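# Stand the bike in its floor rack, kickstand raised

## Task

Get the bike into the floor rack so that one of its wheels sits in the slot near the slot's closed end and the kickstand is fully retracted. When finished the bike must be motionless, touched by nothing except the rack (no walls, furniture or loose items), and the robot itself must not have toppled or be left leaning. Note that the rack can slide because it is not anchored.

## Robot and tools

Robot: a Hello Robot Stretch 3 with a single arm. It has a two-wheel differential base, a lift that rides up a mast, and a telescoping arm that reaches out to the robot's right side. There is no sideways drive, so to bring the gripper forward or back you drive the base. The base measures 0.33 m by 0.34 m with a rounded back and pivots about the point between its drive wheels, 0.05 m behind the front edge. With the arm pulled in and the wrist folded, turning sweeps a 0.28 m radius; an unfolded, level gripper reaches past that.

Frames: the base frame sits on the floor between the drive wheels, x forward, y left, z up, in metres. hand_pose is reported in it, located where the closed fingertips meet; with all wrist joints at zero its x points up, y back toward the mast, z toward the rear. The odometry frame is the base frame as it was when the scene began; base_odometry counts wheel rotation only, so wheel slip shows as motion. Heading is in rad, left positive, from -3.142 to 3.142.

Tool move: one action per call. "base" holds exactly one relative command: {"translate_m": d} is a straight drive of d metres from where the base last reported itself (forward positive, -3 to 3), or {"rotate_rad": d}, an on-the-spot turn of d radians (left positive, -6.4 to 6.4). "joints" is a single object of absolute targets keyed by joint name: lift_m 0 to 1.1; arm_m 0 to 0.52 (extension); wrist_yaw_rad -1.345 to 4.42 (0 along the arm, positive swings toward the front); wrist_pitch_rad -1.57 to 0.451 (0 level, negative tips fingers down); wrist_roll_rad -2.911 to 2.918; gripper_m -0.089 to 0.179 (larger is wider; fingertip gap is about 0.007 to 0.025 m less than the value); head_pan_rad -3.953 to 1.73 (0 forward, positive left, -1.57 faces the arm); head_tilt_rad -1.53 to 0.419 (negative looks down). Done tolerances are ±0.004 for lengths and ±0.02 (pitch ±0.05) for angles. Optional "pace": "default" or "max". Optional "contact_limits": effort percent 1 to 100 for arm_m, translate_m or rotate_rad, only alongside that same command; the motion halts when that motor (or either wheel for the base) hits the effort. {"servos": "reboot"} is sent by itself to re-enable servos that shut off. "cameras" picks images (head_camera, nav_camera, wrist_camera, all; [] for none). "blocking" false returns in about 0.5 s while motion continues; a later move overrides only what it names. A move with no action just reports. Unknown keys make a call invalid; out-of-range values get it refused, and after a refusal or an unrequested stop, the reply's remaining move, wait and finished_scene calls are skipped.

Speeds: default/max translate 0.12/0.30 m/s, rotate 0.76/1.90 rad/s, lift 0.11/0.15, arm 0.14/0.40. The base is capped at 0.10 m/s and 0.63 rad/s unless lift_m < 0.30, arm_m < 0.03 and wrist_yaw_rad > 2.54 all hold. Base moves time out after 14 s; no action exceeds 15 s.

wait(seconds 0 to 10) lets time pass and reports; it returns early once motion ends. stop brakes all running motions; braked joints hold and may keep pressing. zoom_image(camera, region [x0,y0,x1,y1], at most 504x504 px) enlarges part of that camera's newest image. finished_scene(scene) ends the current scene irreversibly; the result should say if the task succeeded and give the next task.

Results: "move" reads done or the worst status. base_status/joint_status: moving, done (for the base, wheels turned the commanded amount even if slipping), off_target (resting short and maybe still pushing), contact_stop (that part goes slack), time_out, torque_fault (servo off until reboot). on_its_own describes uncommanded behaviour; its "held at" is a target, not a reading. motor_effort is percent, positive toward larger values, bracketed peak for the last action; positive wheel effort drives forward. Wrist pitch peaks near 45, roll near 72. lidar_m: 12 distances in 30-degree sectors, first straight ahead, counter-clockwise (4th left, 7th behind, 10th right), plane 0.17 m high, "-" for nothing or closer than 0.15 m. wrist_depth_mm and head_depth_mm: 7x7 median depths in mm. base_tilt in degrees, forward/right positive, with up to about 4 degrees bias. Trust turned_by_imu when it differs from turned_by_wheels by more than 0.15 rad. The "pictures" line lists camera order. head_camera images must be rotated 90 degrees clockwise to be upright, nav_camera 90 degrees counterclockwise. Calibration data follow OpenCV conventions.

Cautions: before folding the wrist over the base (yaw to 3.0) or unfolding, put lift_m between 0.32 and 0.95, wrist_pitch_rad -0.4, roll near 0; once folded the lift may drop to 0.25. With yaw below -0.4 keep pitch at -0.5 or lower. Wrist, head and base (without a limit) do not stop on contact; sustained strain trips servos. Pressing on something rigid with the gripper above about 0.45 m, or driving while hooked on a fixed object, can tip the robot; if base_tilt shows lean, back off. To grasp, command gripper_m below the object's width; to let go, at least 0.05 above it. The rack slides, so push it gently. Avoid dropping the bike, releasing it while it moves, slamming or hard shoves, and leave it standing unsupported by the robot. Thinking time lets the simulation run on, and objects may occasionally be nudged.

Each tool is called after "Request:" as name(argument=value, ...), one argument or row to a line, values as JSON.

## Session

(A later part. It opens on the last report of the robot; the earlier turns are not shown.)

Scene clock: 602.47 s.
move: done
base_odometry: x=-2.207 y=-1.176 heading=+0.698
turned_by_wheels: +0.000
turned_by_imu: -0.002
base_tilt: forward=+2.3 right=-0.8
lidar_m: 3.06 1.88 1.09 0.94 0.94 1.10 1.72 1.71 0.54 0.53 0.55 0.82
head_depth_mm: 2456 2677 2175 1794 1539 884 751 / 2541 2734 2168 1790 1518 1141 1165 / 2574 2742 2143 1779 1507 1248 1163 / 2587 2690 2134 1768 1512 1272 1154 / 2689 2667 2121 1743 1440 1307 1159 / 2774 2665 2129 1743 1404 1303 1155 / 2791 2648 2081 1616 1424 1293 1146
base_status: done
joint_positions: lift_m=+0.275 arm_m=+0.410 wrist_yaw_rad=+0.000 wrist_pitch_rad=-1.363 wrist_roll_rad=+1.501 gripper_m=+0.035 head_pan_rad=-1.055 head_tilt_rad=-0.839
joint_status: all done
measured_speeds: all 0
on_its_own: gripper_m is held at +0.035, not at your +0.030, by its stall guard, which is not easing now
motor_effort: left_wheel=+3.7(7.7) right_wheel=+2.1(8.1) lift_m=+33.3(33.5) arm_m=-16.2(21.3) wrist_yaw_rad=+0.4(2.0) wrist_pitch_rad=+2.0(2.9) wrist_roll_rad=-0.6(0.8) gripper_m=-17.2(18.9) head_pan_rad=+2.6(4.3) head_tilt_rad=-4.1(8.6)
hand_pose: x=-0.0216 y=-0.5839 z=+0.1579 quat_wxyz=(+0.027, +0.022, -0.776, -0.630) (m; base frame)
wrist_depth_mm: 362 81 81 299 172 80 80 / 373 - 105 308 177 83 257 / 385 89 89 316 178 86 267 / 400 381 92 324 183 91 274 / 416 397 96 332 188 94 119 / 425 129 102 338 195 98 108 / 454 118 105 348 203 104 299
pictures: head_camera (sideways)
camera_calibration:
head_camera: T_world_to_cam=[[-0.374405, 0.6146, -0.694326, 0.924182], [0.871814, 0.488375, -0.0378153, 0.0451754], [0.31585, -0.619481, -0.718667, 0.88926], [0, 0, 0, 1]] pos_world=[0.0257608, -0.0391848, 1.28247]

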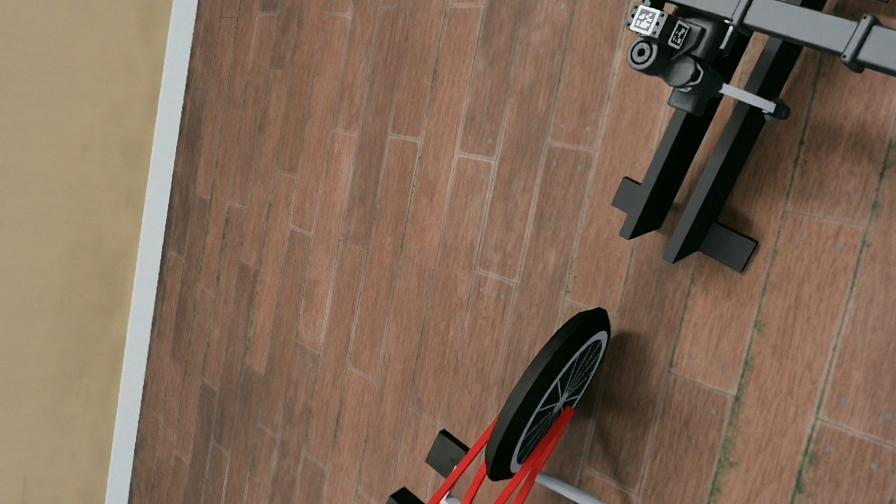

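Request:
move(
  base={"translate_m": 0.09},
  joints={"arm_m": 0.44, "head_pan_rad": -1.15, "head_tilt_rad": -0.9},
  cameras=["head_camera"],
)

Request:
zoom_image(
  camera="head_camera",
  region=[450, 100, 750, 400],
)

Scene clock: 631.23 s.
move: done
base_odometry: x=-2.138 y=-1.118 heading=+0.698
turned_by_wheels: +0.000
turned_by_imu: -0.002
base_tilt: forward=+2.3 right=-0.8
lidar_m: 2.98 1.87 1.11 0.96 0.97 1.12 1.81 1.80 0.57 0.56 0.58 0.81
head_depth_mm: 2507 2506 2030 1714 931 1010 1121 / 2563 2474 2033 1702 1441 1215 1099 / 2576 2483 2012 1707 1467 1254 1151 / 2619 2410 1998 1697 1429 1275 1155 / 2620 2419 1991 1680 1393 1286 1140 / 2688 2414 1982 1680 1381 1277 1140 / 2702 2433 1949 1390 1386 1273 1140
base_status: done
joint_positions: lift_m=+0.275 arm_m=+0.440 wrist_yaw_rad=+0.000 wrist_pitch_rad=-1.364 wrist_roll_rad=+1.501 gripper_m=+0.035 head_pan_rad=-1.145 head_tilt_rad=-0.889
joint_status: all done
measured_speeds: all 0
on_its_own: gripper_m is held at +0.035, not at your +0.030, by its stall guard, which is not easing now
motor_effort: left_wheel=+3.7(8.0) right_wheel=+2.4(8.6) lift_m=+37.7(38.1) arm_m=+18.5(21.0) wrist_yaw_rad=-0.3(1.1) wrist_pitch_rad=+2.1(2.9) wrist_roll_rad=-0.4(0.7) gripper_m=-17.6(18.6) head_pan_rad=-2.4(2.8) head_tilt_rad=-4.7(6.8)
hand_pose: x=-0.0216 y=-0.6137 z=+0.1579 quat_wxyz=(+0.027, +0.022, -0.776, -0.630) (m; base frame)
wrist_depth_mm: 362 81 81 300 172 80 80 / 377 - 105 307 176 83 256 / 388 89 89 315 178 86 267 / 399 381 92 325 183 91 273 / 413 397 96 330 188 94 119 / 425 129 102 337 195 98 108 / 452 118 105 349 203 104 298
pictures: head_camera (sideways)
camera_calibration:
head_camera: T_world_to_cam=[[-0.332045, 0.675888, -0.657968, 0.876546], [0.911036, 0.410572, -0.0380022, 0.045177], [0.244458, -0.612051, -0.752087, 0.933157], [0, 0, 0, 1]] pos_world=[0.0217772, -0.0398559, 1.28027]

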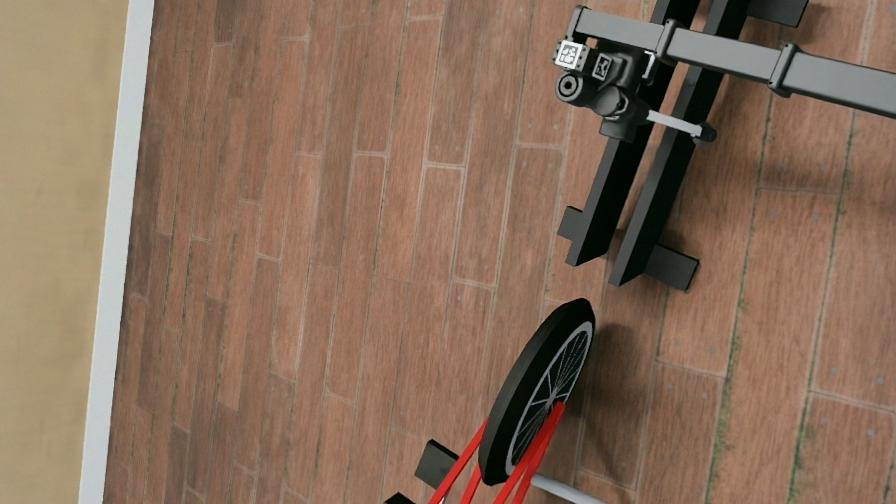

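Scaled by 1.680 from the camera's 896x504 image, which has a finer 1280x720 frame.

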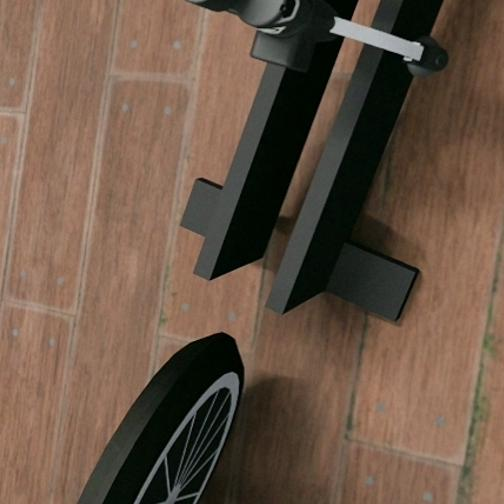

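Request:
move(
  base={"translate_m": 0.10},
  joints={"head_pan_rad": -1.15, "head_tilt_rad": -0.95},
  contact_limits={"translate_m": 25},
  cameras=["head_camera"],
)

Request:
zoom_image(
  camera="head_camera",
  region=[400, 100, 700, 400],
)

Scene clock: 649.00 s.
move: done
base_odometry: x=-2.061 y=-1.054 heading=+0.698
turned_by_wheels: +0.000
turned_by_imu: -0.002
base_tilt: forward=+2.3 right=-0.8
lidar_m: 2.88 1.94 1.15 0.99 0.99 1.15 1.90 1.90 0.57 0.56 0.58 0.79
head_depth_mm: 2552 2306 1922 1639 922 1138 1144 / 2545 2278 1898 1639 1040 1216 717 / 2584 2266 1890 1626 1301 1266 1141 / 2577 2257 1873 1622 1285 1262 1143 / 2620 2228 1881 1609 1361 1265 1131 / 2616 2229 1851 1357 1376 1255 1125 / 2625 2211 1851 1165 1383 1246 1123
base_status: done
joint_positions: lift_m=+0.275 arm_m=+0.440 wrist_yaw_rad=+0.000 wrist_pitch_rad=-1.364 wrist_roll_rad=+1.501 gripper_m=+0.035 head_pan_rad=-1.145 head_tilt_rad=-0.938
joint_status: all done
measured_speeds: all 0
on_its_own: gripper_m is held at +0.035, not at your +0.030, by its stall guard, which is not easing now
motor_effort: left_wheel=+4.0(8.0) right_wheel=+2.3(8.2) lift_m=+36.5(37.1) arm_m=+15.7(17.3) wrist_yaw_rad=+0.4(1.3) wrist_pitch_rad=+2.1(3.0) wrist_roll_rad=-0.4(0.7) gripper_m=-17.3(18.6) head_pan_rad=-1.8(2.8) head_tilt_rad=-5.5(7.9)
contact_limits: translate_m 25 (maximum 100)
hand_pose: x=-0.0216 y=-0.6137 z=+0.1579 quat_wxyz=(+0.027, +0.022, -0.776, -0.630) (m; base frame)
wrist_depth_mm: 363 81 81 300 172 80 80 / 374 - 105 305 176 83 256 / 385 89 89 314 178 86 266 / 398 383 92 323 183 91 273 / 417 395 96 331 188 94 119 / 428 129 102 338 195 98 108 / 453 118 105 350 203 104 299
pictures: head_camera (sideways)
camera_calibration:
head_camera: T_world_to_cam=[[-0.345041, 0.704617, -0.620049, 0.827219], [0.910283, 0.412229, -0.0380963, 0.0453016], [0.228759, -0.577565, -0.783638, 0.97428], [0, 0, 0, 1]] pos_world=[0.021312, -0.0388373, 1.27812]

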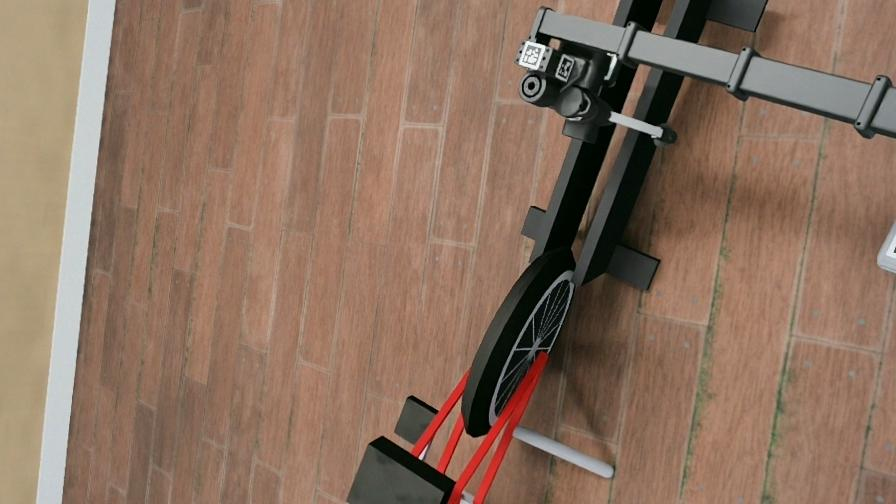

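Scaled by 1.680 from the camera's 896x504 image, which has a finer 1280x720 frame.

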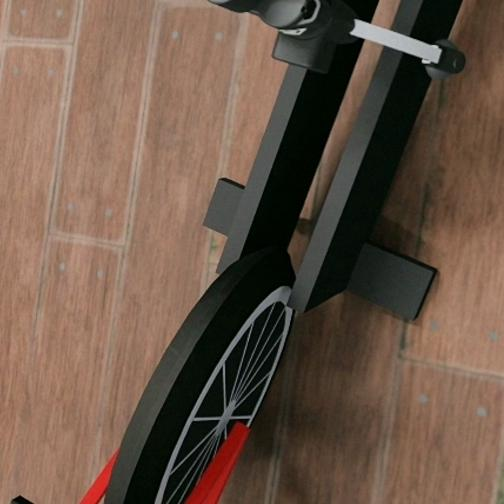

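Request:
move(
  base={"translate_m": 0.05},
  contact_limits={"translate_m": 20},
  cameras=["head_camera"],
)

Request:
zoom_image(
  camera="head_camera",
  region=[400, 50, 700, 350],
)

Scene clock: 657.63 s.
move: done
base_odometry: x=-2.023 y=-1.022 heading=+0.698
turned_by_wheels: +0.000
turned_by_imu: -0.001
base_tilt: forward=+2.3 right=-0.8
lidar_m: 2.83 1.96 1.16 1.00 1.00 1.16 1.95 1.95 0.57 0.56 0.58 0.87
head_depth_mm: 2517 2308 1930 1639 922 1137 1149 / 2589 2275 1909 1642 1047 1220 714 / 2587 2252 1897 1630 1303 1266 1140 / 2570 2268 1884 1614 1231 1265 1136 / 2607 2238 1871 1629 1365 1253 1135 / 2570 2200 1861 1342 1361 1254 1128 / 2605 2189 1852 986 1392 1241 1120
base_status: done
joint_positions: lift_m=+0.275 arm_m=+0.440 wrist_yaw_rad=-0.001 wrist_pitch_rad=-1.362 wrist_roll_rad=+1.502 gripper_m=+0.035 head_pan_rad=-1.145 head_tilt_rad=-0.938
joint_status: not commanded
measured_speeds: all 0
on_its_own: gripper_m is held at +0.035, not at your +0.030, by its stall guard, which is not easing now
motor_effort: left_wheel=+3.7(8.3) right_wheel=+4.1(8.4) lift_m=+35.5(36.1) arm_m=+12.8(14.0) wrist_yaw_rad=+1.4(2.1) wrist_pitch_rad=+2.1(2.9) wrist_roll_rad=-0.9(1.1) gripper_m=-17.2(18.7) head_pan_rad=-2.4(2.9) head_tilt_rad=-5.4(6.6)
contact_limits: translate_m 20 (maximum 100)
hand_pose: x=-0.0216 y=-0.6142 z=+0.1580 quat_wxyz=(+0.026, +0.021, -0.776, -0.630) (m; base frame)
wrist_depth_mm: 363 81 81 300 171 80 80 / 376 - 106 308 173 83 258 / 386 89 88 313 178 86 267 / 401 385 92 325 181 91 272 / 415 398 96 334 186 94 119 / 431 128 102 339 193 99 108 / 452 118 105 348 198 103 298
pictures: head_camera (sideways)
camera_calibration:
head_camera: T_world_to_cam=[[-0.345019, 0.704655, -0.620019, 0.827179], [0.910302, 0.412188, -0.0380963, 0.0453015], [0.22872, -0.577548, -0.783661, 0.974311], [0, 0, 0, 1]] pos_world=[0.0213099, -0.0388372, 1.27812]

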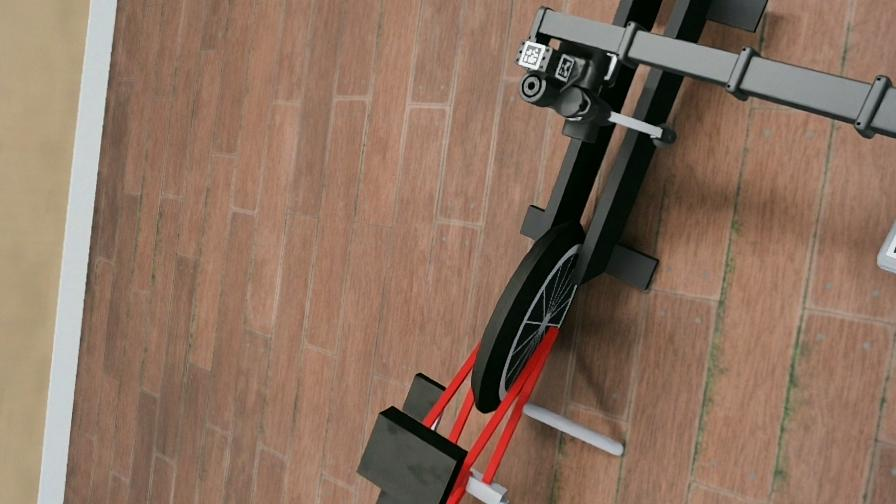

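Scaled by 1.680 from the camera's 896x504 image, which has a finer 1280x720 frame.

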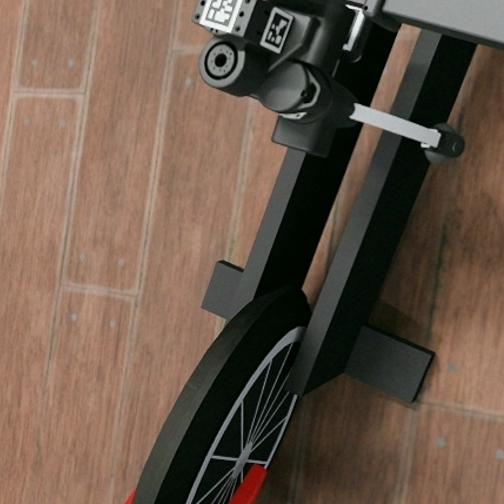

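Request:
move(
  base={"translate_m": 0.06},
  contact_limits={"translate_m": 20},
  cameras=["head_camera"],
)

Request:
zoom_image(
  camera="head_camera",
  region=[400, 50, 700, 350],
)

Scene clock: 663.03 s.
move: done
base_odometry: x=-1.977 y=-0.983 heading=+0.698
turned_by_wheels: +0.000
turned_by_imu: -0.001
base_tilt: forward=+2.3 right=-0.7
lidar_m: 2.77 1.99 1.17 1.02 1.02 1.18 2.01 2.01 0.58 0.56 0.58 0.82
head_depth_mm: 2511 2281 1918 1637 923 1134 1145 / 2571 2273 1917 1640 1047 1229 715 / 2567 2271 1896 1618 1265 1267 1133 / 2573 2247 1884 1621 1221 1262 1135 / 2577 2245 1869 1608 1338 1265 1132 / 2591 2227 1876 1116 1356 1253 1128 / 2597 2188 1847 1007 1397 1246 1125
base_status: done
joint_positions: lift_m=+0.275 arm_m=+0.440 wrist_yaw_rad=-0.003 wrist_pitch_rad=-1.359 wrist_roll_rad=+1.506 gripper_m=+0.035 head_pan_rad=-1.145 head_tilt_rad=-0.938
joint_status: not commanded
measured_speeds: all 0
on_its_own: gripper_m is held at +0.035, not at your +0.030, by its stall guard, which is not easing now
motor_effort: left_wheel=+3.1(6.6) right_wheel=+4.7(9.5) lift_m=+34.6(35.1) arm_m=+9.8(11.1) wrist_yaw_rad=+2.3(3.2) wrist_pitch_rad=+1.5(2.5) wrist_roll_rad=-2.3(2.3) gripper_m=-16.9(18.4) head_pan_rad=-2.1(2.6) head_tilt_rad=-5.1(6.2)
contact_limits: translate_m 20 (maximum 100)
hand_pose: x=-0.0216 y=-0.6150 z=+0.1581 quat_wxyz=(+0.025, +0.019, -0.777, -0.628) (m; base frame)
wrist_depth_mm: 363 81 81 298 170 80 80 / 375 - 82 307 172 83 256 / 389 89 103 314 177 86 266 / 403 385 92 324 181 91 273 / 415 398 96 333 162 94 119 / 436 129 99 340 192 99 108 / 456 118 106 349 196 103 298
pictures: head_camera (sideways)
camera_calibration:
head_camera: T_world_to_cam=[[-0.345002, 0.70467, -0.620012, 0.82717], [0.910313, 0.412164, -0.0380963, 0.0453015], [0.228701, -0.577548, -0.783667, 0.974319], [0, 0, 0, 1]] pos_world=[0.0213087, -0.0388374, 1.27812]

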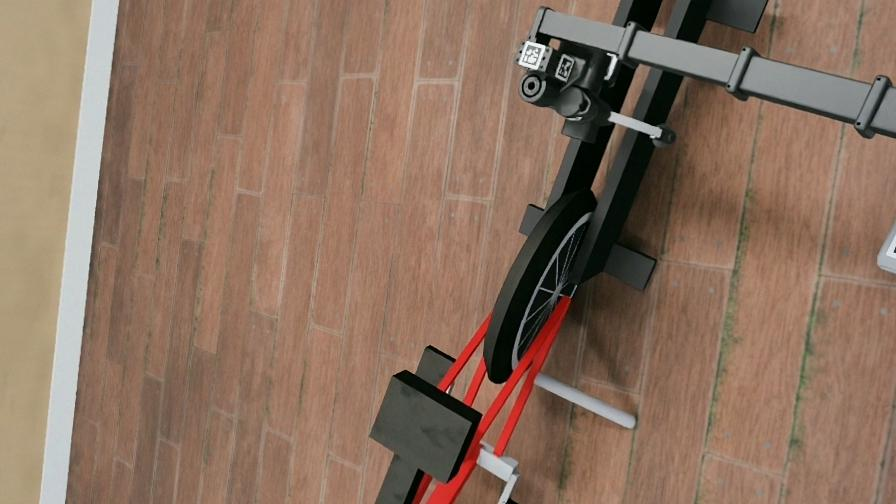

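Scaled by 1.680 from the camera's 896x504 image, which has a finer 1280x720 frame.

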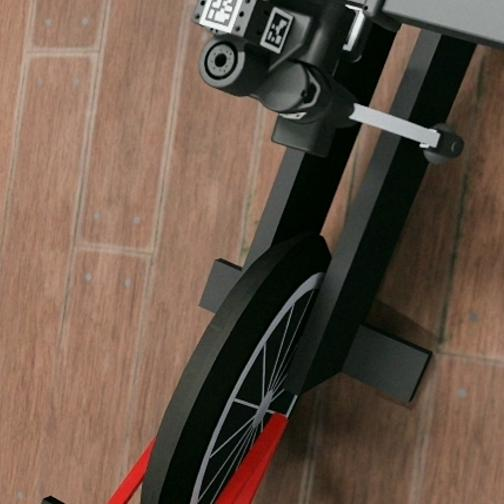

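Request:
move(
  joints={"wrist_pitch_rad": -1.45, "arm_m": 0.473, "lift_m": 0.255},
  cameras=["head_camera"],
)

Request:
zoom_image(
  camera="head_camera",
  region=[400, 50, 700, 350],
)

Scene clock: 678.20 s.
move: done
base_odometry: x=-1.977 y=-0.983 heading=+0.698
turned_by_wheels: +0.000
turned_by_imu: -0.001
base_tilt: forward=+2.3 right=-0.8
lidar_m: 2.78 1.99 1.18 1.02 1.02 1.18 2.01 2.01 0.58 0.57 0.59 0.82
head_depth_mm: 2497 2280 1930 1644 968 1170 1147 / 2505 2303 1908 1643 1157 1215 743 / 2552 2286 1910 1625 1283 1270 1138 / 2568 2252 1871 1616 1224 1260 1132 / 2610 2226 1881 1624 1349 1259 1138 / 2587 2223 1850 1120 1364 1259 1125 / 2629 2243 1846 1077 1409 1246 1121
base_status: not commanded
joint_positions: lift_m=+0.255 arm_m=+0.473 wrist_yaw_rad=-0.003 wrist_pitch_rad=-1.444 wrist_roll_rad=+1.510 gripper_m=+0.035 head_pan_rad=-1.145 head_tilt_rad=-0.938
joint_status: all done
measured_speeds: all 0
on_its_own: gripper_m is held at +0.035, not at your +0.030, by its stall guard, which is not easing now
motor_effort: left_wheel=+1.1(3.3) right_wheel=+5.0(5.3) lift_m=+30.6(32.9) arm_m=+24.7(25.2) wrist_yaw_rad=+4.3(15.5) wrist_pitch_rad=-0.9(6.4) wrist_roll_rad=-3.4(13.2) gripper_m=-17.5(18.8) head_pan_rad=-2.4(2.8) head_tilt_rad=-5.0(6.2)
contact_limits: translate_m 20 (maximum 100)
hand_pose: x=-0.0216 y=-0.6262 z=+0.1364 quat_wxyz=(+0.022, +0.019, -0.750, -0.661) (m; base frame)
wrist_depth_mm: 312 84 84 277 191 89 250 / 321 311 87 284 170 87 256 / 332 323 91 291 175 99 262 / 341 332 94 298 177 101 270 / 353 342 97 307 184 96 119 / 366 128 102 318 189 101 110 / 378 118 105 323 194 104 292
pictures: head_camera (sideways)
camera_calibration:
head_camera: T_world_to_cam=[[-0.345019, 0.704709, -0.619958, 0.827099], [0.910312, 0.412166, -0.0380964, 0.0453016], [0.228679, -0.577499, -0.78371, 0.974374], [0, 0, 0, 1]] pos_world=[0.021308, -0.0388359, 1.27812]

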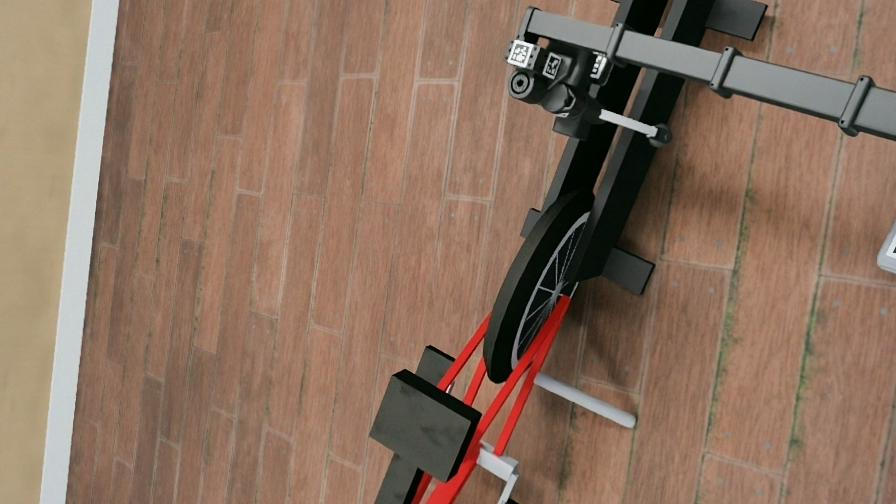

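Scaled by 1.680 from the camera's 896x504 image, which has a finer 1280x720 frame.

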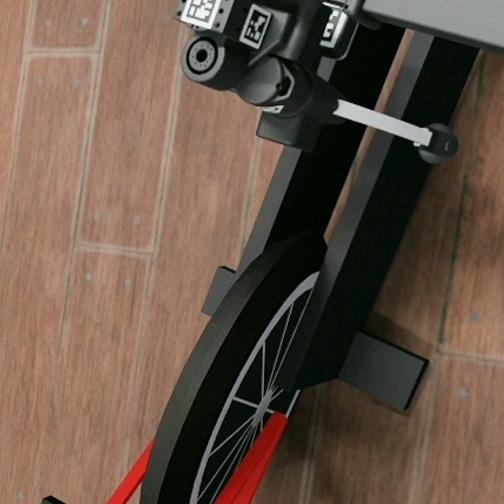

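Request:
move(
  joints={"wrist_pitch_rad": -1.5, "arm_m": 0.488, "lift_m": 0.238},
  cameras=["head_camera"],
)

Request:
move(
  joints={"wrist_pitch_rad": -1.55, "arm_m": 0.503, "lift_m": 0.222},
  cameras=["head_camera"],
)

Request:
zoom_image(
  camera="head_camera",
  region=[400, 50, 700, 350],
)

Scene clock: 683.50 s.
move: contact_stop
base_odometry: x=-1.977 y=-0.983 heading=+0.698
turned_by_wheels: +0.000
turned_by_imu: -0.002
base_tilt: forward=+2.3 right=-0.8
lidar_m: 2.77 1.99 1.18 1.02 1.02 1.18 2.01 2.00 0.58 0.56 0.59 0.82
head_depth_mm: 2495 2307 1918 1653 965 1186 1147 / 2539 2259 1903 1645 1110 1231 732 / 2538 2263 1889 1616 1280 1259 1138 / 2539 2248 1873 1622 1230 1261 1134 / 2597 2214 1864 1599 1340 1260 1132 / 2540 2233 1866 1117 1378 1251 1129 / 2589 2203 1845 1060 1406 1243 1128
base_status: not commanded
joint_positions: lift_m=+0.254 arm_m=+0.488 wrist_yaw_rad=-0.007 wrist_pitch_rad=-1.520 wrist_roll_rad=+1.517 gripper_m=+0.035 head_pan_rad=-1.145 head_tilt_rad=-0.940
joint_status: lift_m contact_stop (moved -0.001 of -0.017); the others done
measured_speeds: translate_m=+0.000 rotate_rad=+0.000 lift_m=+0.003 arm_m=+0.000 wrist_yaw_rad=+0.000 wrist_pitch_rad=+0.000 wrist_roll_rad=+0.000 head_pan_rad=+0.000 head_tilt_rad=+0.000
on_its_own: gripper_m is held at +0.035, not at your +0.030, by its stall guard, which is not easing now; lift_m is slack since a contact_stop (your +0.238 is given up)
motor_effort: left_wheel=+4.2(4.2) right_wheel=-1.4(8.5) lift_m=+22.9(30.8) arm_m=+18.1(25.8) wrist_yaw_rad=+6.0(7.0) wrist_pitch_rad=+3.7(5.0) wrist_roll_rad=-5.4(6.4) gripper_m=-17.8(18.5) head_pan_rad=-2.1(2.8) head_tilt_rad=-4.5(6.0)
contact_limits: translate_m 20 (maximum 100)
hand_pose: x=-0.0215 y=-0.6217 z=+0.1357 quat_wxyz=(+0.018, +0.016, -0.724, -0.689) (m; base frame)
wrist_depth_mm: 293 289 106 277 188 112 263 / 301 297 109 284 192 115 271 / 310 307 112 292 174 118 278 / 320 312 114 300 202 121 284 / 329 321 118 308 183 123 291 / 340 330 123 317 189 126 115 / 350 119 126 326 194 132 313
pictures: head_camera (sideways)
camera_calibration:
head_camera: T_world_to_cam=[[-0.345371, 0.705931, -0.618369, 0.825032], [0.910377, 0.412022, -0.0380982, 0.0453035], [0.227887, -0.576108, -0.784964, 0.976009], [0, 0, 0, 1]] pos_world=[0.021279, -0.0387956, 1.27803]

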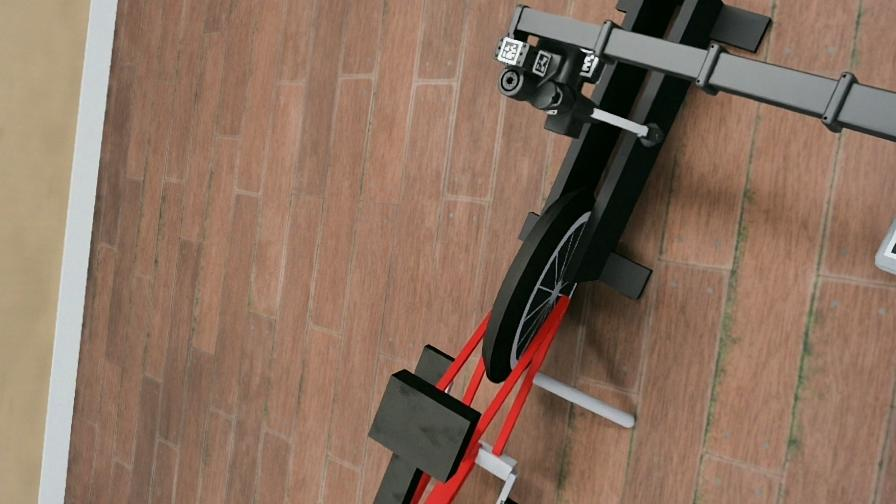

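not run: a stop that you did not command came earlier in this reply.

Scaled by 1.680 from the camera's 896x504 image, which has a finer 1280x720 frame.

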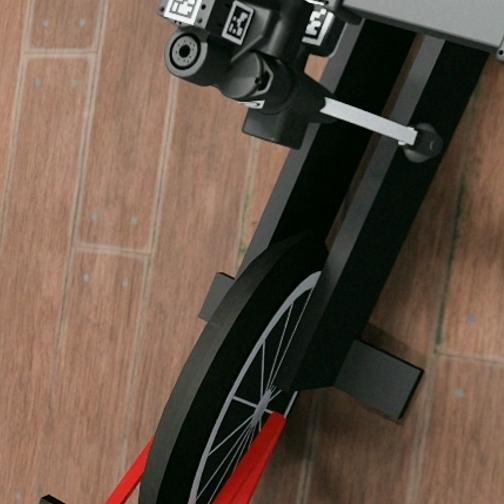

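Request:
move(
  joints={"wrist_pitch_rad": -1.56, "arm_m": 0.5},
  cameras=["head_camera","wrist_camera"],
)

Scene clock: 690.63 s.
move: done
base_odometry: x=-1.977 y=-0.983 heading=+0.698
turned_by_wheels: +0.000
turned_by_imu: -0.001
base_tilt: forward=+2.3 right=-0.8
lidar_m: 2.77 1.99 1.18 1.02 1.02 1.18 2.01 2.01 0.58 0.56 0.59 0.82
head_depth_mm: 2545 2293 1902 1645 987 1182 1140 / 2516 2284 1889 1642 1118 1230 738 / 2544 2282 1874 1626 1289 1266 1139 / 2574 2263 1878 1614 1231 1257 1135 / 2583 2243 1880 1604 1343 1257 1131 / 2560 2204 1859 1122 1381 1246 1126 / 2622 2202 1839 1060 1394 1244 1130
base_status: not commanded
joint_positions: lift_m=+0.256 arm_m=+0.500 wrist_yaw_rad=-0.007 wrist_pitch_rad=-1.557 wrist_roll_rad=+1.516 gripper_m=+0.035 head_pan_rad=-1.145 head_tilt_rad=-0.940
joint_status: all done
joint sent to its limit — wrist_pitch_rad, lower limit.
measured_speeds: translate_m=+0.000 rotate_rad=+0.000 lift_m=+0.001 arm_m=+0.000 wrist_yaw_rad=+0.000 wrist_pitch_rad=+0.000 wrist_roll_rad=+0.000 head_pan_rad=+0.000 head_tilt_rad=+0.000
on_its_own: gripper_m is held at +0.035, not at your +0.030, by its stall guard, which is not easing now; lift_m is slack since a contact_stop (your +0.238 is given up)
motor_effort: left_wheel=+4.2(4.4) right_wheel=-1.8(2.4) lift_m=+25.5(26.2) arm_m=+20.3(22.1) wrist_yaw_rad=+6.1(6.9) wrist_pitch_rad=-0.3(3.2) wrist_roll_rad=-5.3(5.7) gripper_m=-17.7(18.2) head_pan_rad=-2.3(2.7) head_tilt_rad=-5.1(5.3)
contact_limits: translate_m 20 (maximum 100)
hand_pose: x=-0.0214 y=-0.6241 z=+0.1382 quat_wxyz=(+0.018, +0.017, -0.711, -0.702) (m; base frame)
wrist_depth_mm: 286 285 107 279 189 116 275 / 294 291 - 286 193 118 280 / 302 298 112 294 178 122 287 / 310 308 116 301 203 126 296 / 320 317 120 310 189 128 303 / 331 326 126 318 194 129 114 / 338 122 125 328 198 136 325
pictures: head_camera (sideways), wrist_camera
camera_calibration:
head_camera: T_world_to_cam=[[-0.34537, 0.705931, -0.61837, 0.825033], [0.910378, 0.41202, -0.0380982, 0.0453035], [0.227886, -0.576108, -0.784963, 0.976009], [0, 0, 0, 1]] pos_world=[0.0212789, -0.0387956, 1.27803]
wrist_camera: T_world_to_cam=[[0.0784861, 0.995819, -0.0467449, 0.645531], [0.983799, -0.0697873, 0.165133, -0.0129968], [0.16118, -0.0589482, -0.985163, 0.265922], [0, 0, 0, 1]] pos_world=[-0.0807402, -0.628063, 0.294298]

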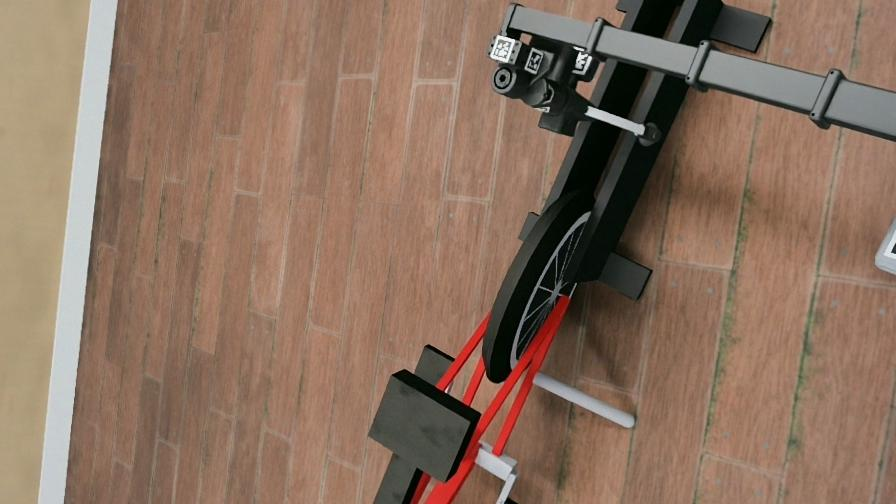

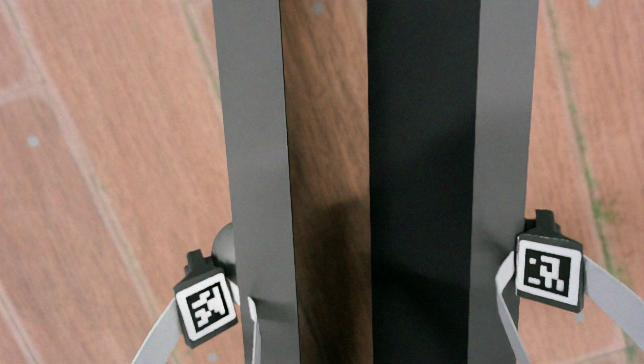

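Request:
move(
  joints={"gripper_m": 0.14},
  cameras=["head_camera","wrist_camera"],
)

Request:
zoom_image(
  camera="head_camera",
  region=[400, 50, 700, 350],
)

Scene clock: 701.20 s.
move: done
base_odometry: x=-1.977 y=-0.983 heading=+0.698
turned_by_wheels: +0.000
turned_by_imu: -0.001
base_tilt: forward=+2.3 right=-0.8
lidar_m: 2.77 1.99 1.17 1.02 1.02 1.18 2.01 2.01 0.58 0.56 0.59 0.82
head_depth_mm: 2496 2267 1922 1649 991 1190 1147 / 2538 2268 1889 1624 1175 1233 738 / 2583 2265 1908 1614 1281 1263 1142 / 2540 2255 1864 1615 1228 1264 1132 / 2581 2230 1854 1602 1343 1250 1133 / 2584 2209 1860 1119 1383 1247 1127 / 2637 2197 1842 1066 1402 1246 1126
base_status: not commanded
joint_positions: lift_m=+0.256 arm_m=+0.500 wrist_yaw_rad=-0.002 wrist_pitch_rad=-1.556 wrist_roll_rad=+1.505 gripper_m=+0.140 head_pan_rad=-1.145 head_tilt_rad=-0.940
joint_status: all done
measured_speeds: all 0
on_its_own: lift_m is slack since a contact_stop (your +0.238 is given up)
motor_effort: left_wheel=+4.2(4.4) right_wheel=-2.2(2.3) lift_m=+26.0(26.4) arm_m=+18.0(19.2) wrist_yaw_rad=+1.5(7.0) wrist_pitch_rad=-0.6(0.7) wrist_roll_rad=-1.7(5.4) gripper_m=+1.2(79.5) head_pan_rad=-2.1(2.6) head_tilt_rad=-4.7(5.4)
contact_limits: translate_m 20 (maximum 100)
hand_pose: x=-0.0215 y=-0.6242 z=+0.1383 quat_wxyz=(+0.023, +0.022, -0.711, -0.702) (m; base frame)
wrist_depth_mm: 286 284 - 281 195 116 273 / 296 293 - 285 180 118 278 / 304 298 113 293 182 121 287 / 311 308 117 300 207 125 295 / 319 315 119 310 190 128 299 / 331 145 122 319 194 131 114 / 336 119 128 324 197 136 322
pictures: head_camera (sideways), wrist_camera
camera_calibration:
head_camera: T_world_to_cam=[[-0.34537, 0.705931, -0.618369, 0.825032], [0.910378, 0.41202, -0.0380982, 0.0453035], [0.227886, -0.576108, -0.784964, 0.976009], [0, 0, 0, 1]] pos_world=[0.0212789, -0.0387956, 1.27803]
wrist_camera: T_world_to_cam=[[0.0625674, 0.996925, -0.0471773, 0.646067], [0.984812, -0.0539984, 0.165012, -0.00303449], [0.161957, -0.0567851, -0.985163, 0.267458], [0, 0, 0, 1]] pos_world=[-0.0807511, -0.629057, 0.29447]

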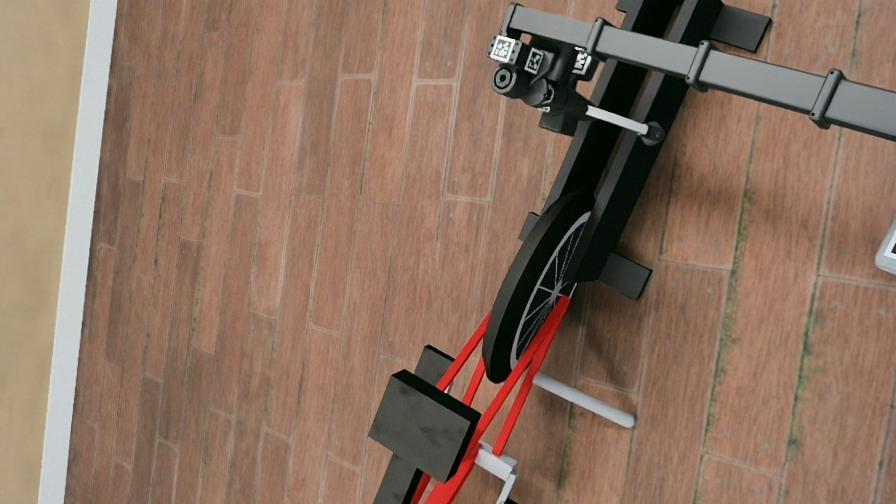

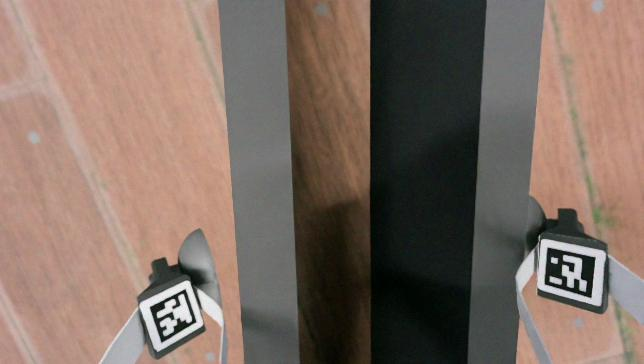

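Scaled by 1.680 from the camera's 896x504 image, which has a finer 1280x720 frame.

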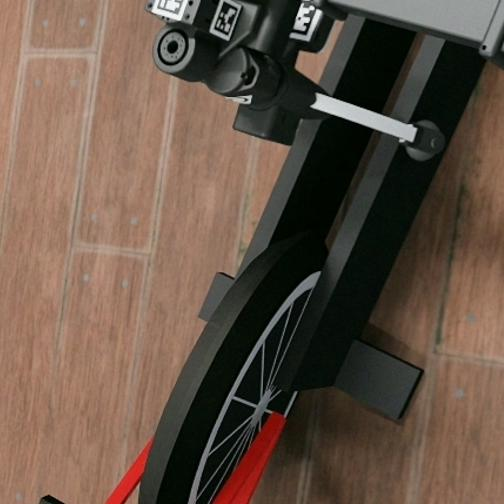

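Request:
move(
  joints={"lift_m": 0.6},
  cameras=[],
)

Request:
move(
  joints={"arm_m": 0.1, "wrist_roll_rad": 0, "wrist_pitch_rad": -0.6, "head_pan_rad": -0.85, "head_tilt_rad": -0.85},
  pace="max",
  cameras=["head_camera","wrist_camera"],
)

Request:
zoom_image(
  camera="head_camera",
  region=[300, 50, 700, 450],
)

Scene clock: 731.03 s.
move: done
base_odometry: x=-1.977 y=-0.983 heading=+0.698
turned_by_wheels: +0.000
turned_by_imu: -0.002
base_tilt: forward=+2.4 right=-0.8
lidar_m: 2.77 1.99 1.18 1.02 1.02 1.18 2.01 2.01 0.58 0.56 0.59 0.82
head_depth_mm: 2496 2283 1903 805 1439 1188 423 / 2518 2290 1906 1623 1298 1240 1144 / 2546 2252 1890 1621 1282 1263 1137 / 2554 2252 1877 1605 1232 1260 1140 / 2569 2216 1852 1607 1342 1258 1128 / 2564 2227 1856 1126 1383 1243 1125 / 2586 2205 1855 1062 1403 1249 1124
base_status: not commanded
joint_positions: lift_m=+0.600 arm_m=+0.500 wrist_yaw_rad=-0.002 wrist_pitch_rad=-1.556 wrist_roll_rad=+1.505 gripper_m=+0.140 head_pan_rad=-1.145 head_tilt_rad=-0.940
joint_status: all done
measured_speeds: all 0
motor_effort: left_wheel=+4.3(4.5) right_wheel=-1.9(2.4) lift_m=+29.8(31.9) arm_m=+14.2(16.7) wrist_yaw_rad=+1.0(2.8) wrist_pitch_rad=-0.3(0.7) wrist_roll_rad=-1.6(1.9) gripper_m=+0.8(1.8) head_pan_rad=-2.0(2.7) head_tilt_rad=-4.9(5.4)
contact_limits: translate_m 20 (maximum 100)
hand_pose: x=-0.0215 y=-0.6243 z=+0.4821 quat_wxyz=(+0.023, +0.022, -0.712, -0.702) (m; base frame)
wrist_depth_mm: 633 621 621 616 605 607 596 / 647 641 641 635 623 619 614 / 668 668 649 639 641 639 627 / 683 674 673 659 661 654 642 / 697 698 685 679 682 141 657 / 723 128 699 645 692 687 114 / 754 119 741 721 711 714 704
pictures: none
No camera images: "cameras" was empty.

Scene clock: 733.33 s.
move: done
base_odometry: x=-1.977 y=-0.983 heading=+0.698
turned_by_wheels: +0.000
turned_by_imu: -0.001
base_tilt: forward=+2.3 right=-0.8
lidar_m: 2.78 1.99 1.18 1.02 1.02 1.19 2.01 2.00 0.58 0.56 0.59 0.82
head_depth_mm: 2425 2619 2140 1773 1502 1150 473 / 2529 2663 2124 1754 1511 1169 1164 / 2649 2648 2135 1755 1198 1269 1167 / 2742 2626 2096 1332 1316 1298 1155 / 2830 2614 2098 1099 1459 1303 1154 / 2990 2604 2084 1560 1443 1300 1156 / 3130 2542 1991 1448 1484 1292 1153
base_status: not commanded
joint_positions: lift_m=+0.600 arm_m=+0.100 wrist_yaw_rad=+0.000 wrist_pitch_rad=-0.617 wrist_roll_rad=+0.002 gripper_m=+0.140 head_pan_rad=-0.855 head_tilt_rad=-0.852
joint_status: all done
measured_speeds: all 0
motor_effort: left_wheel=+4.0(4.5) right_wheel=-1.8(2.2) lift_m=+22.9(29.9) arm_m=-17.8(20.8) wrist_yaw_rad=+1.3(2.0) wrist_pitch_rad=+2.9(5.0) wrist_roll_rad=-0.8(4.0) gripper_m=+0.6(1.2) head_pan_rad=+2.4(4.3) head_tilt_rad=+1.1(4.6)
contact_limits: translate_m 20 (maximum 100)
hand_pose: x=-0.0215 y=-0.4399 z=+0.5707 quat_wxyz=(+0.673, +0.215, -0.674, -0.215) (m; base frame)
wrist_depth_mm: - - - - - - - / - - - - - - - / - - - - - - - / - - - - 967 946 886 / 999 965 921 908 868 139 765 / 528 127 494 - - - 114 / 578 119 703 689 661 653 646
pictures: head_camera (sideways), wrist_camera
camera_calibration:
head_camera: T_world_to_cam=[[-0.495197, 0.534617, -0.68481, 0.912519], [0.756831, 0.652512, -0.0378741, 0.0459527], [0.426599, -0.537041, -0.727737, 0.900381], [0, 0, 0, 1]] pos_world=[0.0329971, -0.0342917, 1.28188]
wrist_camera: T_world_to_cam=[[-0.991227, 0.0469981, -0.123531, 0.0857033], [0.12077, 0.701792, -0.702071, 0.74435], [0.0536973, -0.71083, -0.701311, 0.251835], [0, 0, 0, 1]] pos_world=[-0.0184667, -0.347395, 0.709788]

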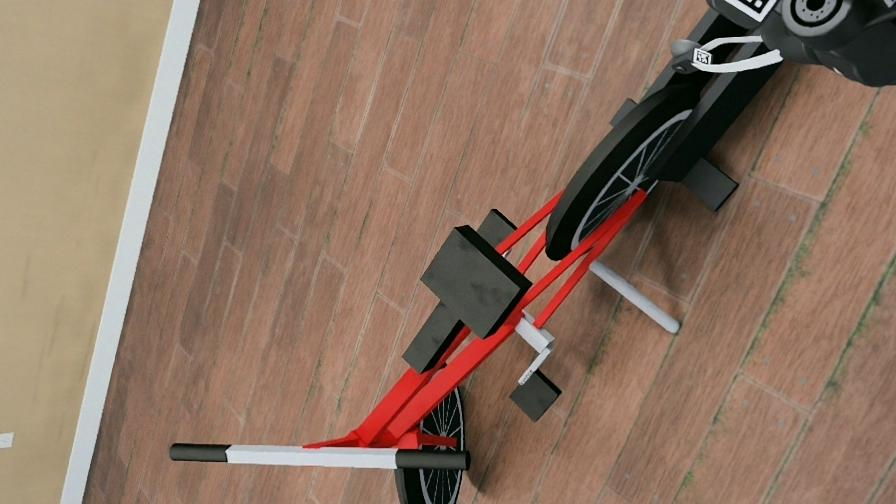

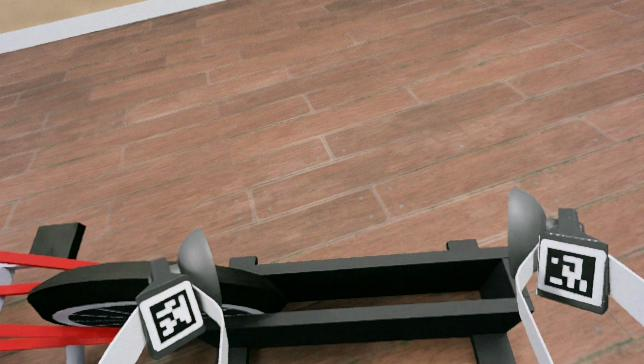

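Scaled by 1.260 from the camera's 896x504 image, which has a finer 1280x720 frame.

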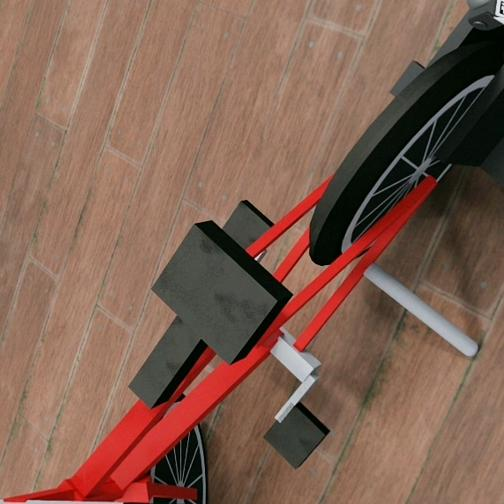

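Request:
move(
  base={"translate_m": 0.5},
  joints={"arm_m": 0.0, "wrist_pitch_rad": -0.1, "lift_m": 0.3, "head_pan_rad": -1.57, "head_tilt_rad": -0.85, "gripper_m":0.12},
  cameras=["head_camera","wrist_camera"],
)

Scene clock: 760.17 s.
move: done
base_odometry: x=-1.594 y=-0.662 heading=+0.698
turned_by_wheels: +0.000
turned_by_imu: -0.001
base_tilt: forward=+2.3 right=-0.8
lidar_m: 2.29 2.28 1.33 1.14 1.15 1.33 2.33 0.80 0.59 0.55 0.52 0.76
head_depth_mm: 2667 2689 2144 1777 1514 1276 1169 / 2646 2663 2128 1768 1508 1258 1163 / 2572 2633 2118 1759 1503 1269 1172 / 2490 2653 2108 1749 890 1243 805 / 2414 2613 2089 1746 1013 1280 1156 / 2376 2553 2065 1716 1140 1231 1153 / 2317 2464 2063 1710 1076 1261 1144
base_status: done
joint_positions: lift_m=+0.300 arm_m=+0.000 wrist_yaw_rad=+0.000 wrist_pitch_rad=-0.122 wrist_roll_rad=+0.002 gripper_m=+0.120 head_pan_rad=-1.565 head_tilt_rad=-0.852
joint_status: all done
measured_speeds: all 0
motor_effort: left_wheel=+3.3(9.3) right_wheel=+2.7(7.0) lift_m=+23.0(23.8) arm_m=-16.5(20.8) wrist_yaw_rad=+0.8(1.8) wrist_pitch_rad=+3.6(6.3) wrist_roll_rad=-0.7(1.0) gripper_m=-0.1(73.4) head_pan_rad=-2.3(4.9) head_tilt_rad=+0.8(3.1)
hand_pose: x=-0.0214 y=-0.3964 z=+0.3835 quat_wxyz=(+0.705, +0.043, -0.706, -0.044) (m; base frame)
wrist_depth_mm: - 253 253 210 - - - / 288 291 - - - - - / - - 302 370 - - - / - - - 325 - 324 327 / 377 - 386 563 331 133 344 / 486 390 148 732 396 126 115 / - 120 405 604 397 433 -
pictures: head_camera (sideways), wrist_camera
camera_calibration:
head_camera: T_world_to_cam=[[-0.0274318, 0.728204, -0.684811, 0.909667], [0.99928, 0.00202624, -0.0378741, 0.0444737], [-0.0261925, -0.685357, -0.727736, 0.903141], [0, 0, 0, 1]] pos_world=[0.00416763, -0.0435389, 1.28188]
wrist_camera: T_world_to_cam=[[-0.991225, -0.0177178, -0.130992, 0.0378363], [0.120623, 0.284081, -0.951182, 0.512294], [0.0540653, -0.958637, -0.279451, -0.108485], [0, 0, 0, 1]] pos_world=[-0.0184248, -0.248861, 0.461925]

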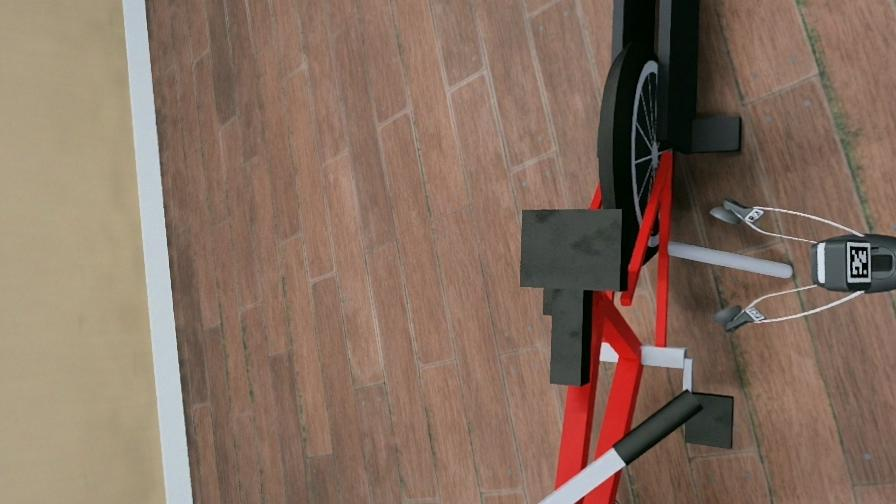

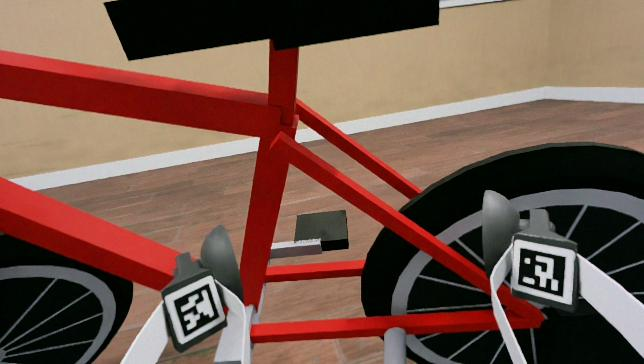

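Request:
move(
  base={"translate_m": 0.075},
  joints={"lift_m": 0.275},
  cameras=["wrist_camera"],
)

Request:
move(
  joints={"arm_m": 0.08},
  cameras=["wrist_camera","head_camera"],
)

Scene clock: 780.97 s.
move: done
base_odometry: x=-1.537 y=-0.614 heading=+0.698
turned_by_wheels: +0.000
turned_by_imu: -0.001
base_tilt: forward=+2.3 right=-0.8
lidar_m: 2.22 2.22 1.34 1.16 1.17 1.35 2.37 0.80 0.59 0.50 0.51 0.71
head_depth_mm: 2669 2693 2147 1775 1507 1271 1172 / 2619 2653 2142 1752 1516 1270 1169 / 2538 2627 2095 1738 892 1245 1155 / 2484 2632 2097 1755 964 1287 1124 / 2412 2592 2069 1734 1143 1239 1158 / 2337 2527 2076 1721 1388 1253 1147 / 2267 2485 2050 1712 997 1295 1147
base_status: done
joint_positions: lift_m=+0.275 arm_m=+0.000 wrist_yaw_rad=+0.000 wrist_pitch_rad=-0.122 wrist_roll_rad=+0.002 gripper_m=+0.120 head_pan_rad=-1.565 head_tilt_rad=-0.852
joint_status: all done
measured_speeds: all 0
motor_effort: left_wheel=+4.0(8.8) right_wheel=+3.9(6.9) lift_m=+23.0(23.8) arm_m=-13.2(14.6) wrist_yaw_rad=+0.1(2.0) wrist_pitch_rad=+3.8(4.5) wrist_roll_rad=-0.7(1.0) gripper_m=+0.4(1.2) head_pan_rad=-2.6(3.1) head_tilt_rad=+0.4(1.5)
hand_pose: x=-0.0214 y=-0.3964 z=+0.3586 quat_wxyz=(+0.705, +0.043, -0.706, -0.043) (m; base frame)
wrist_depth_mm: 269 276 - - - - - / - - 288 285 - - - / - - - - 367 - - / 343 393 - 549 - 335 327 / 357 374 414 472 513 133 356 / 390 481 147 416 415 128 114 / 448 112 363 561 580 447 -
pictures: wrist_camera
camera_calibration:
wrist_camera: T_world_to_cam=[[-0.991225, -0.0177765, -0.130985, 0.0345496], [0.120623, 0.283656, -0.951309, 0.488505], [0.0540656, -0.958761, -0.279023, -0.115667], [0, 0, 0, 1]] pos_world=[-0.0184248, -0.24885, 0.436971]

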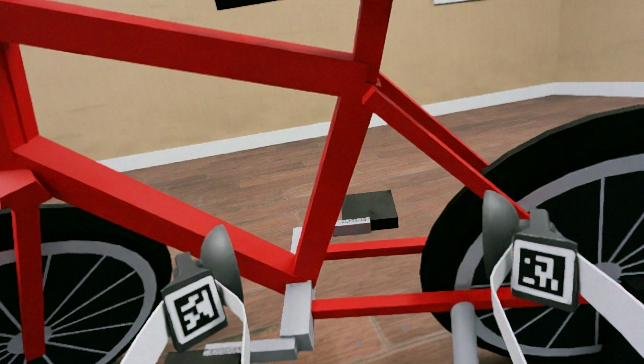

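Scene clock: 782.77 s.
move: done
base_odometry: x=-1.537 y=-0.614 heading=+0.698
turned_by_wheels: +0.000
turned_by_imu: +0.000
base_tilt: forward=+2.3 right=-0.8
lidar_m: 2.22 2.21 1.35 1.17 1.16 1.36 2.37 0.80 0.60 0.50 0.51 0.71
head_depth_mm: 2683 2708 2126 1761 1502 1263 1170 / 2599 2666 2122 1765 1500 1269 1162 / 2583 2667 2111 1760 897 1250 1124 / 2489 2650 2104 1735 964 1287 740 / 2421 2583 2090 1739 1143 1251 1154 / 2366 2496 2051 1730 1393 1251 1151 / 2281 2468 2065 1718 999 1289 1149
base_status: not commanded
joint_positions: lift_m=+0.275 arm_m=+0.080 wrist_yaw_rad=+0.000 wrist_pitch_rad=-0.122 wrist_roll_rad=+0.002 gripper_m=+0.120 head_pan_rad=-1.565 head_tilt_rad=-0.852
joint_status: all done
measured_speeds: all 0
motor_effort: left_wheel=+4.0(4.3) right_wheel=+3.3(4.2) lift_m=+24.1(24.5) arm_m=+19.7(20.5) wrist_yaw_rad=-0.8(1.4) wrist_pitch_rad=+4.0(4.6) wrist_roll_rad=-0.8(1.1) gripper_m=+0.8(1.2) head_pan_rad=-1.9(2.7) head_tilt_rad=+1.3(1.5)
hand_pose: x=-0.0214 y=-0.4764 z=+0.3586 quat_wxyz=(+0.705, +0.043, -0.706, -0.043) (m; base frame)
wrist_depth_mm: 194 200 216 - - - - / - - 208 208 - - - / - - - - 229 - - / - - - 259 - 299 244 / 281 316 - 287 832 133 258 / 378 299 148 347 649 125 116 / - 119 339 342 577 311 310
pictures: head_camera (sideways), wrist_camera
camera_calibration:
head_camera: T_world_to_cam=[[-0.027395, 0.728205, -0.684811, 0.909667], [0.999281, 0.00197573, -0.0378741, 0.0444737], [-0.0262271, -0.685356, -0.727736, 0.903141], [0, 0, 0, 1]] pos_world=[0.00416543, -0.0435388, 1.28188]
wrist_camera: T_world_to_cam=[[-0.991225, -0.017779, -0.130984, 0.0331267], [0.120623, 0.283641, -0.951314, 0.511196], [0.0540659, -0.958766, -0.279007, -0.192377], [0, 0, 0, 1]] pos_world=[-0.0184248, -0.328852, 0.436972]

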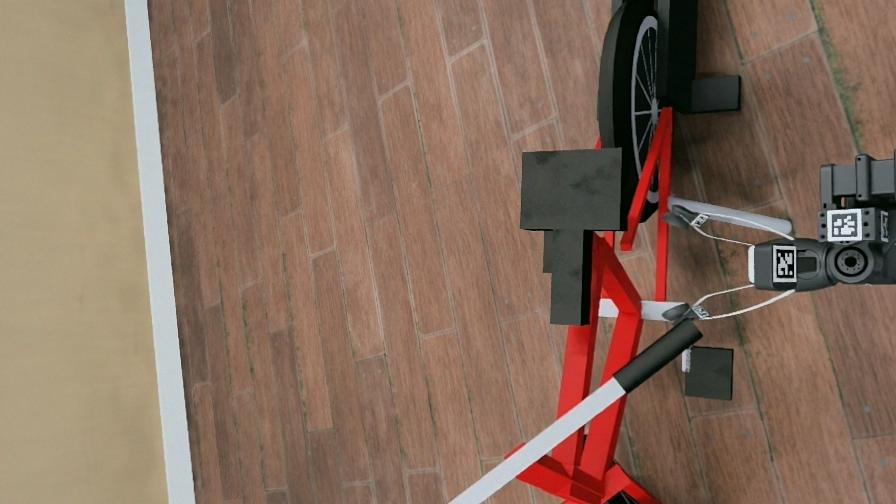

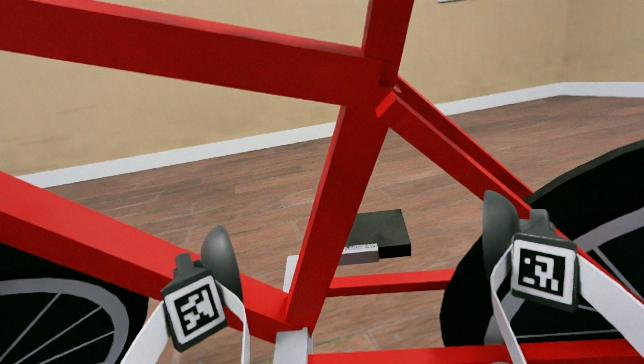

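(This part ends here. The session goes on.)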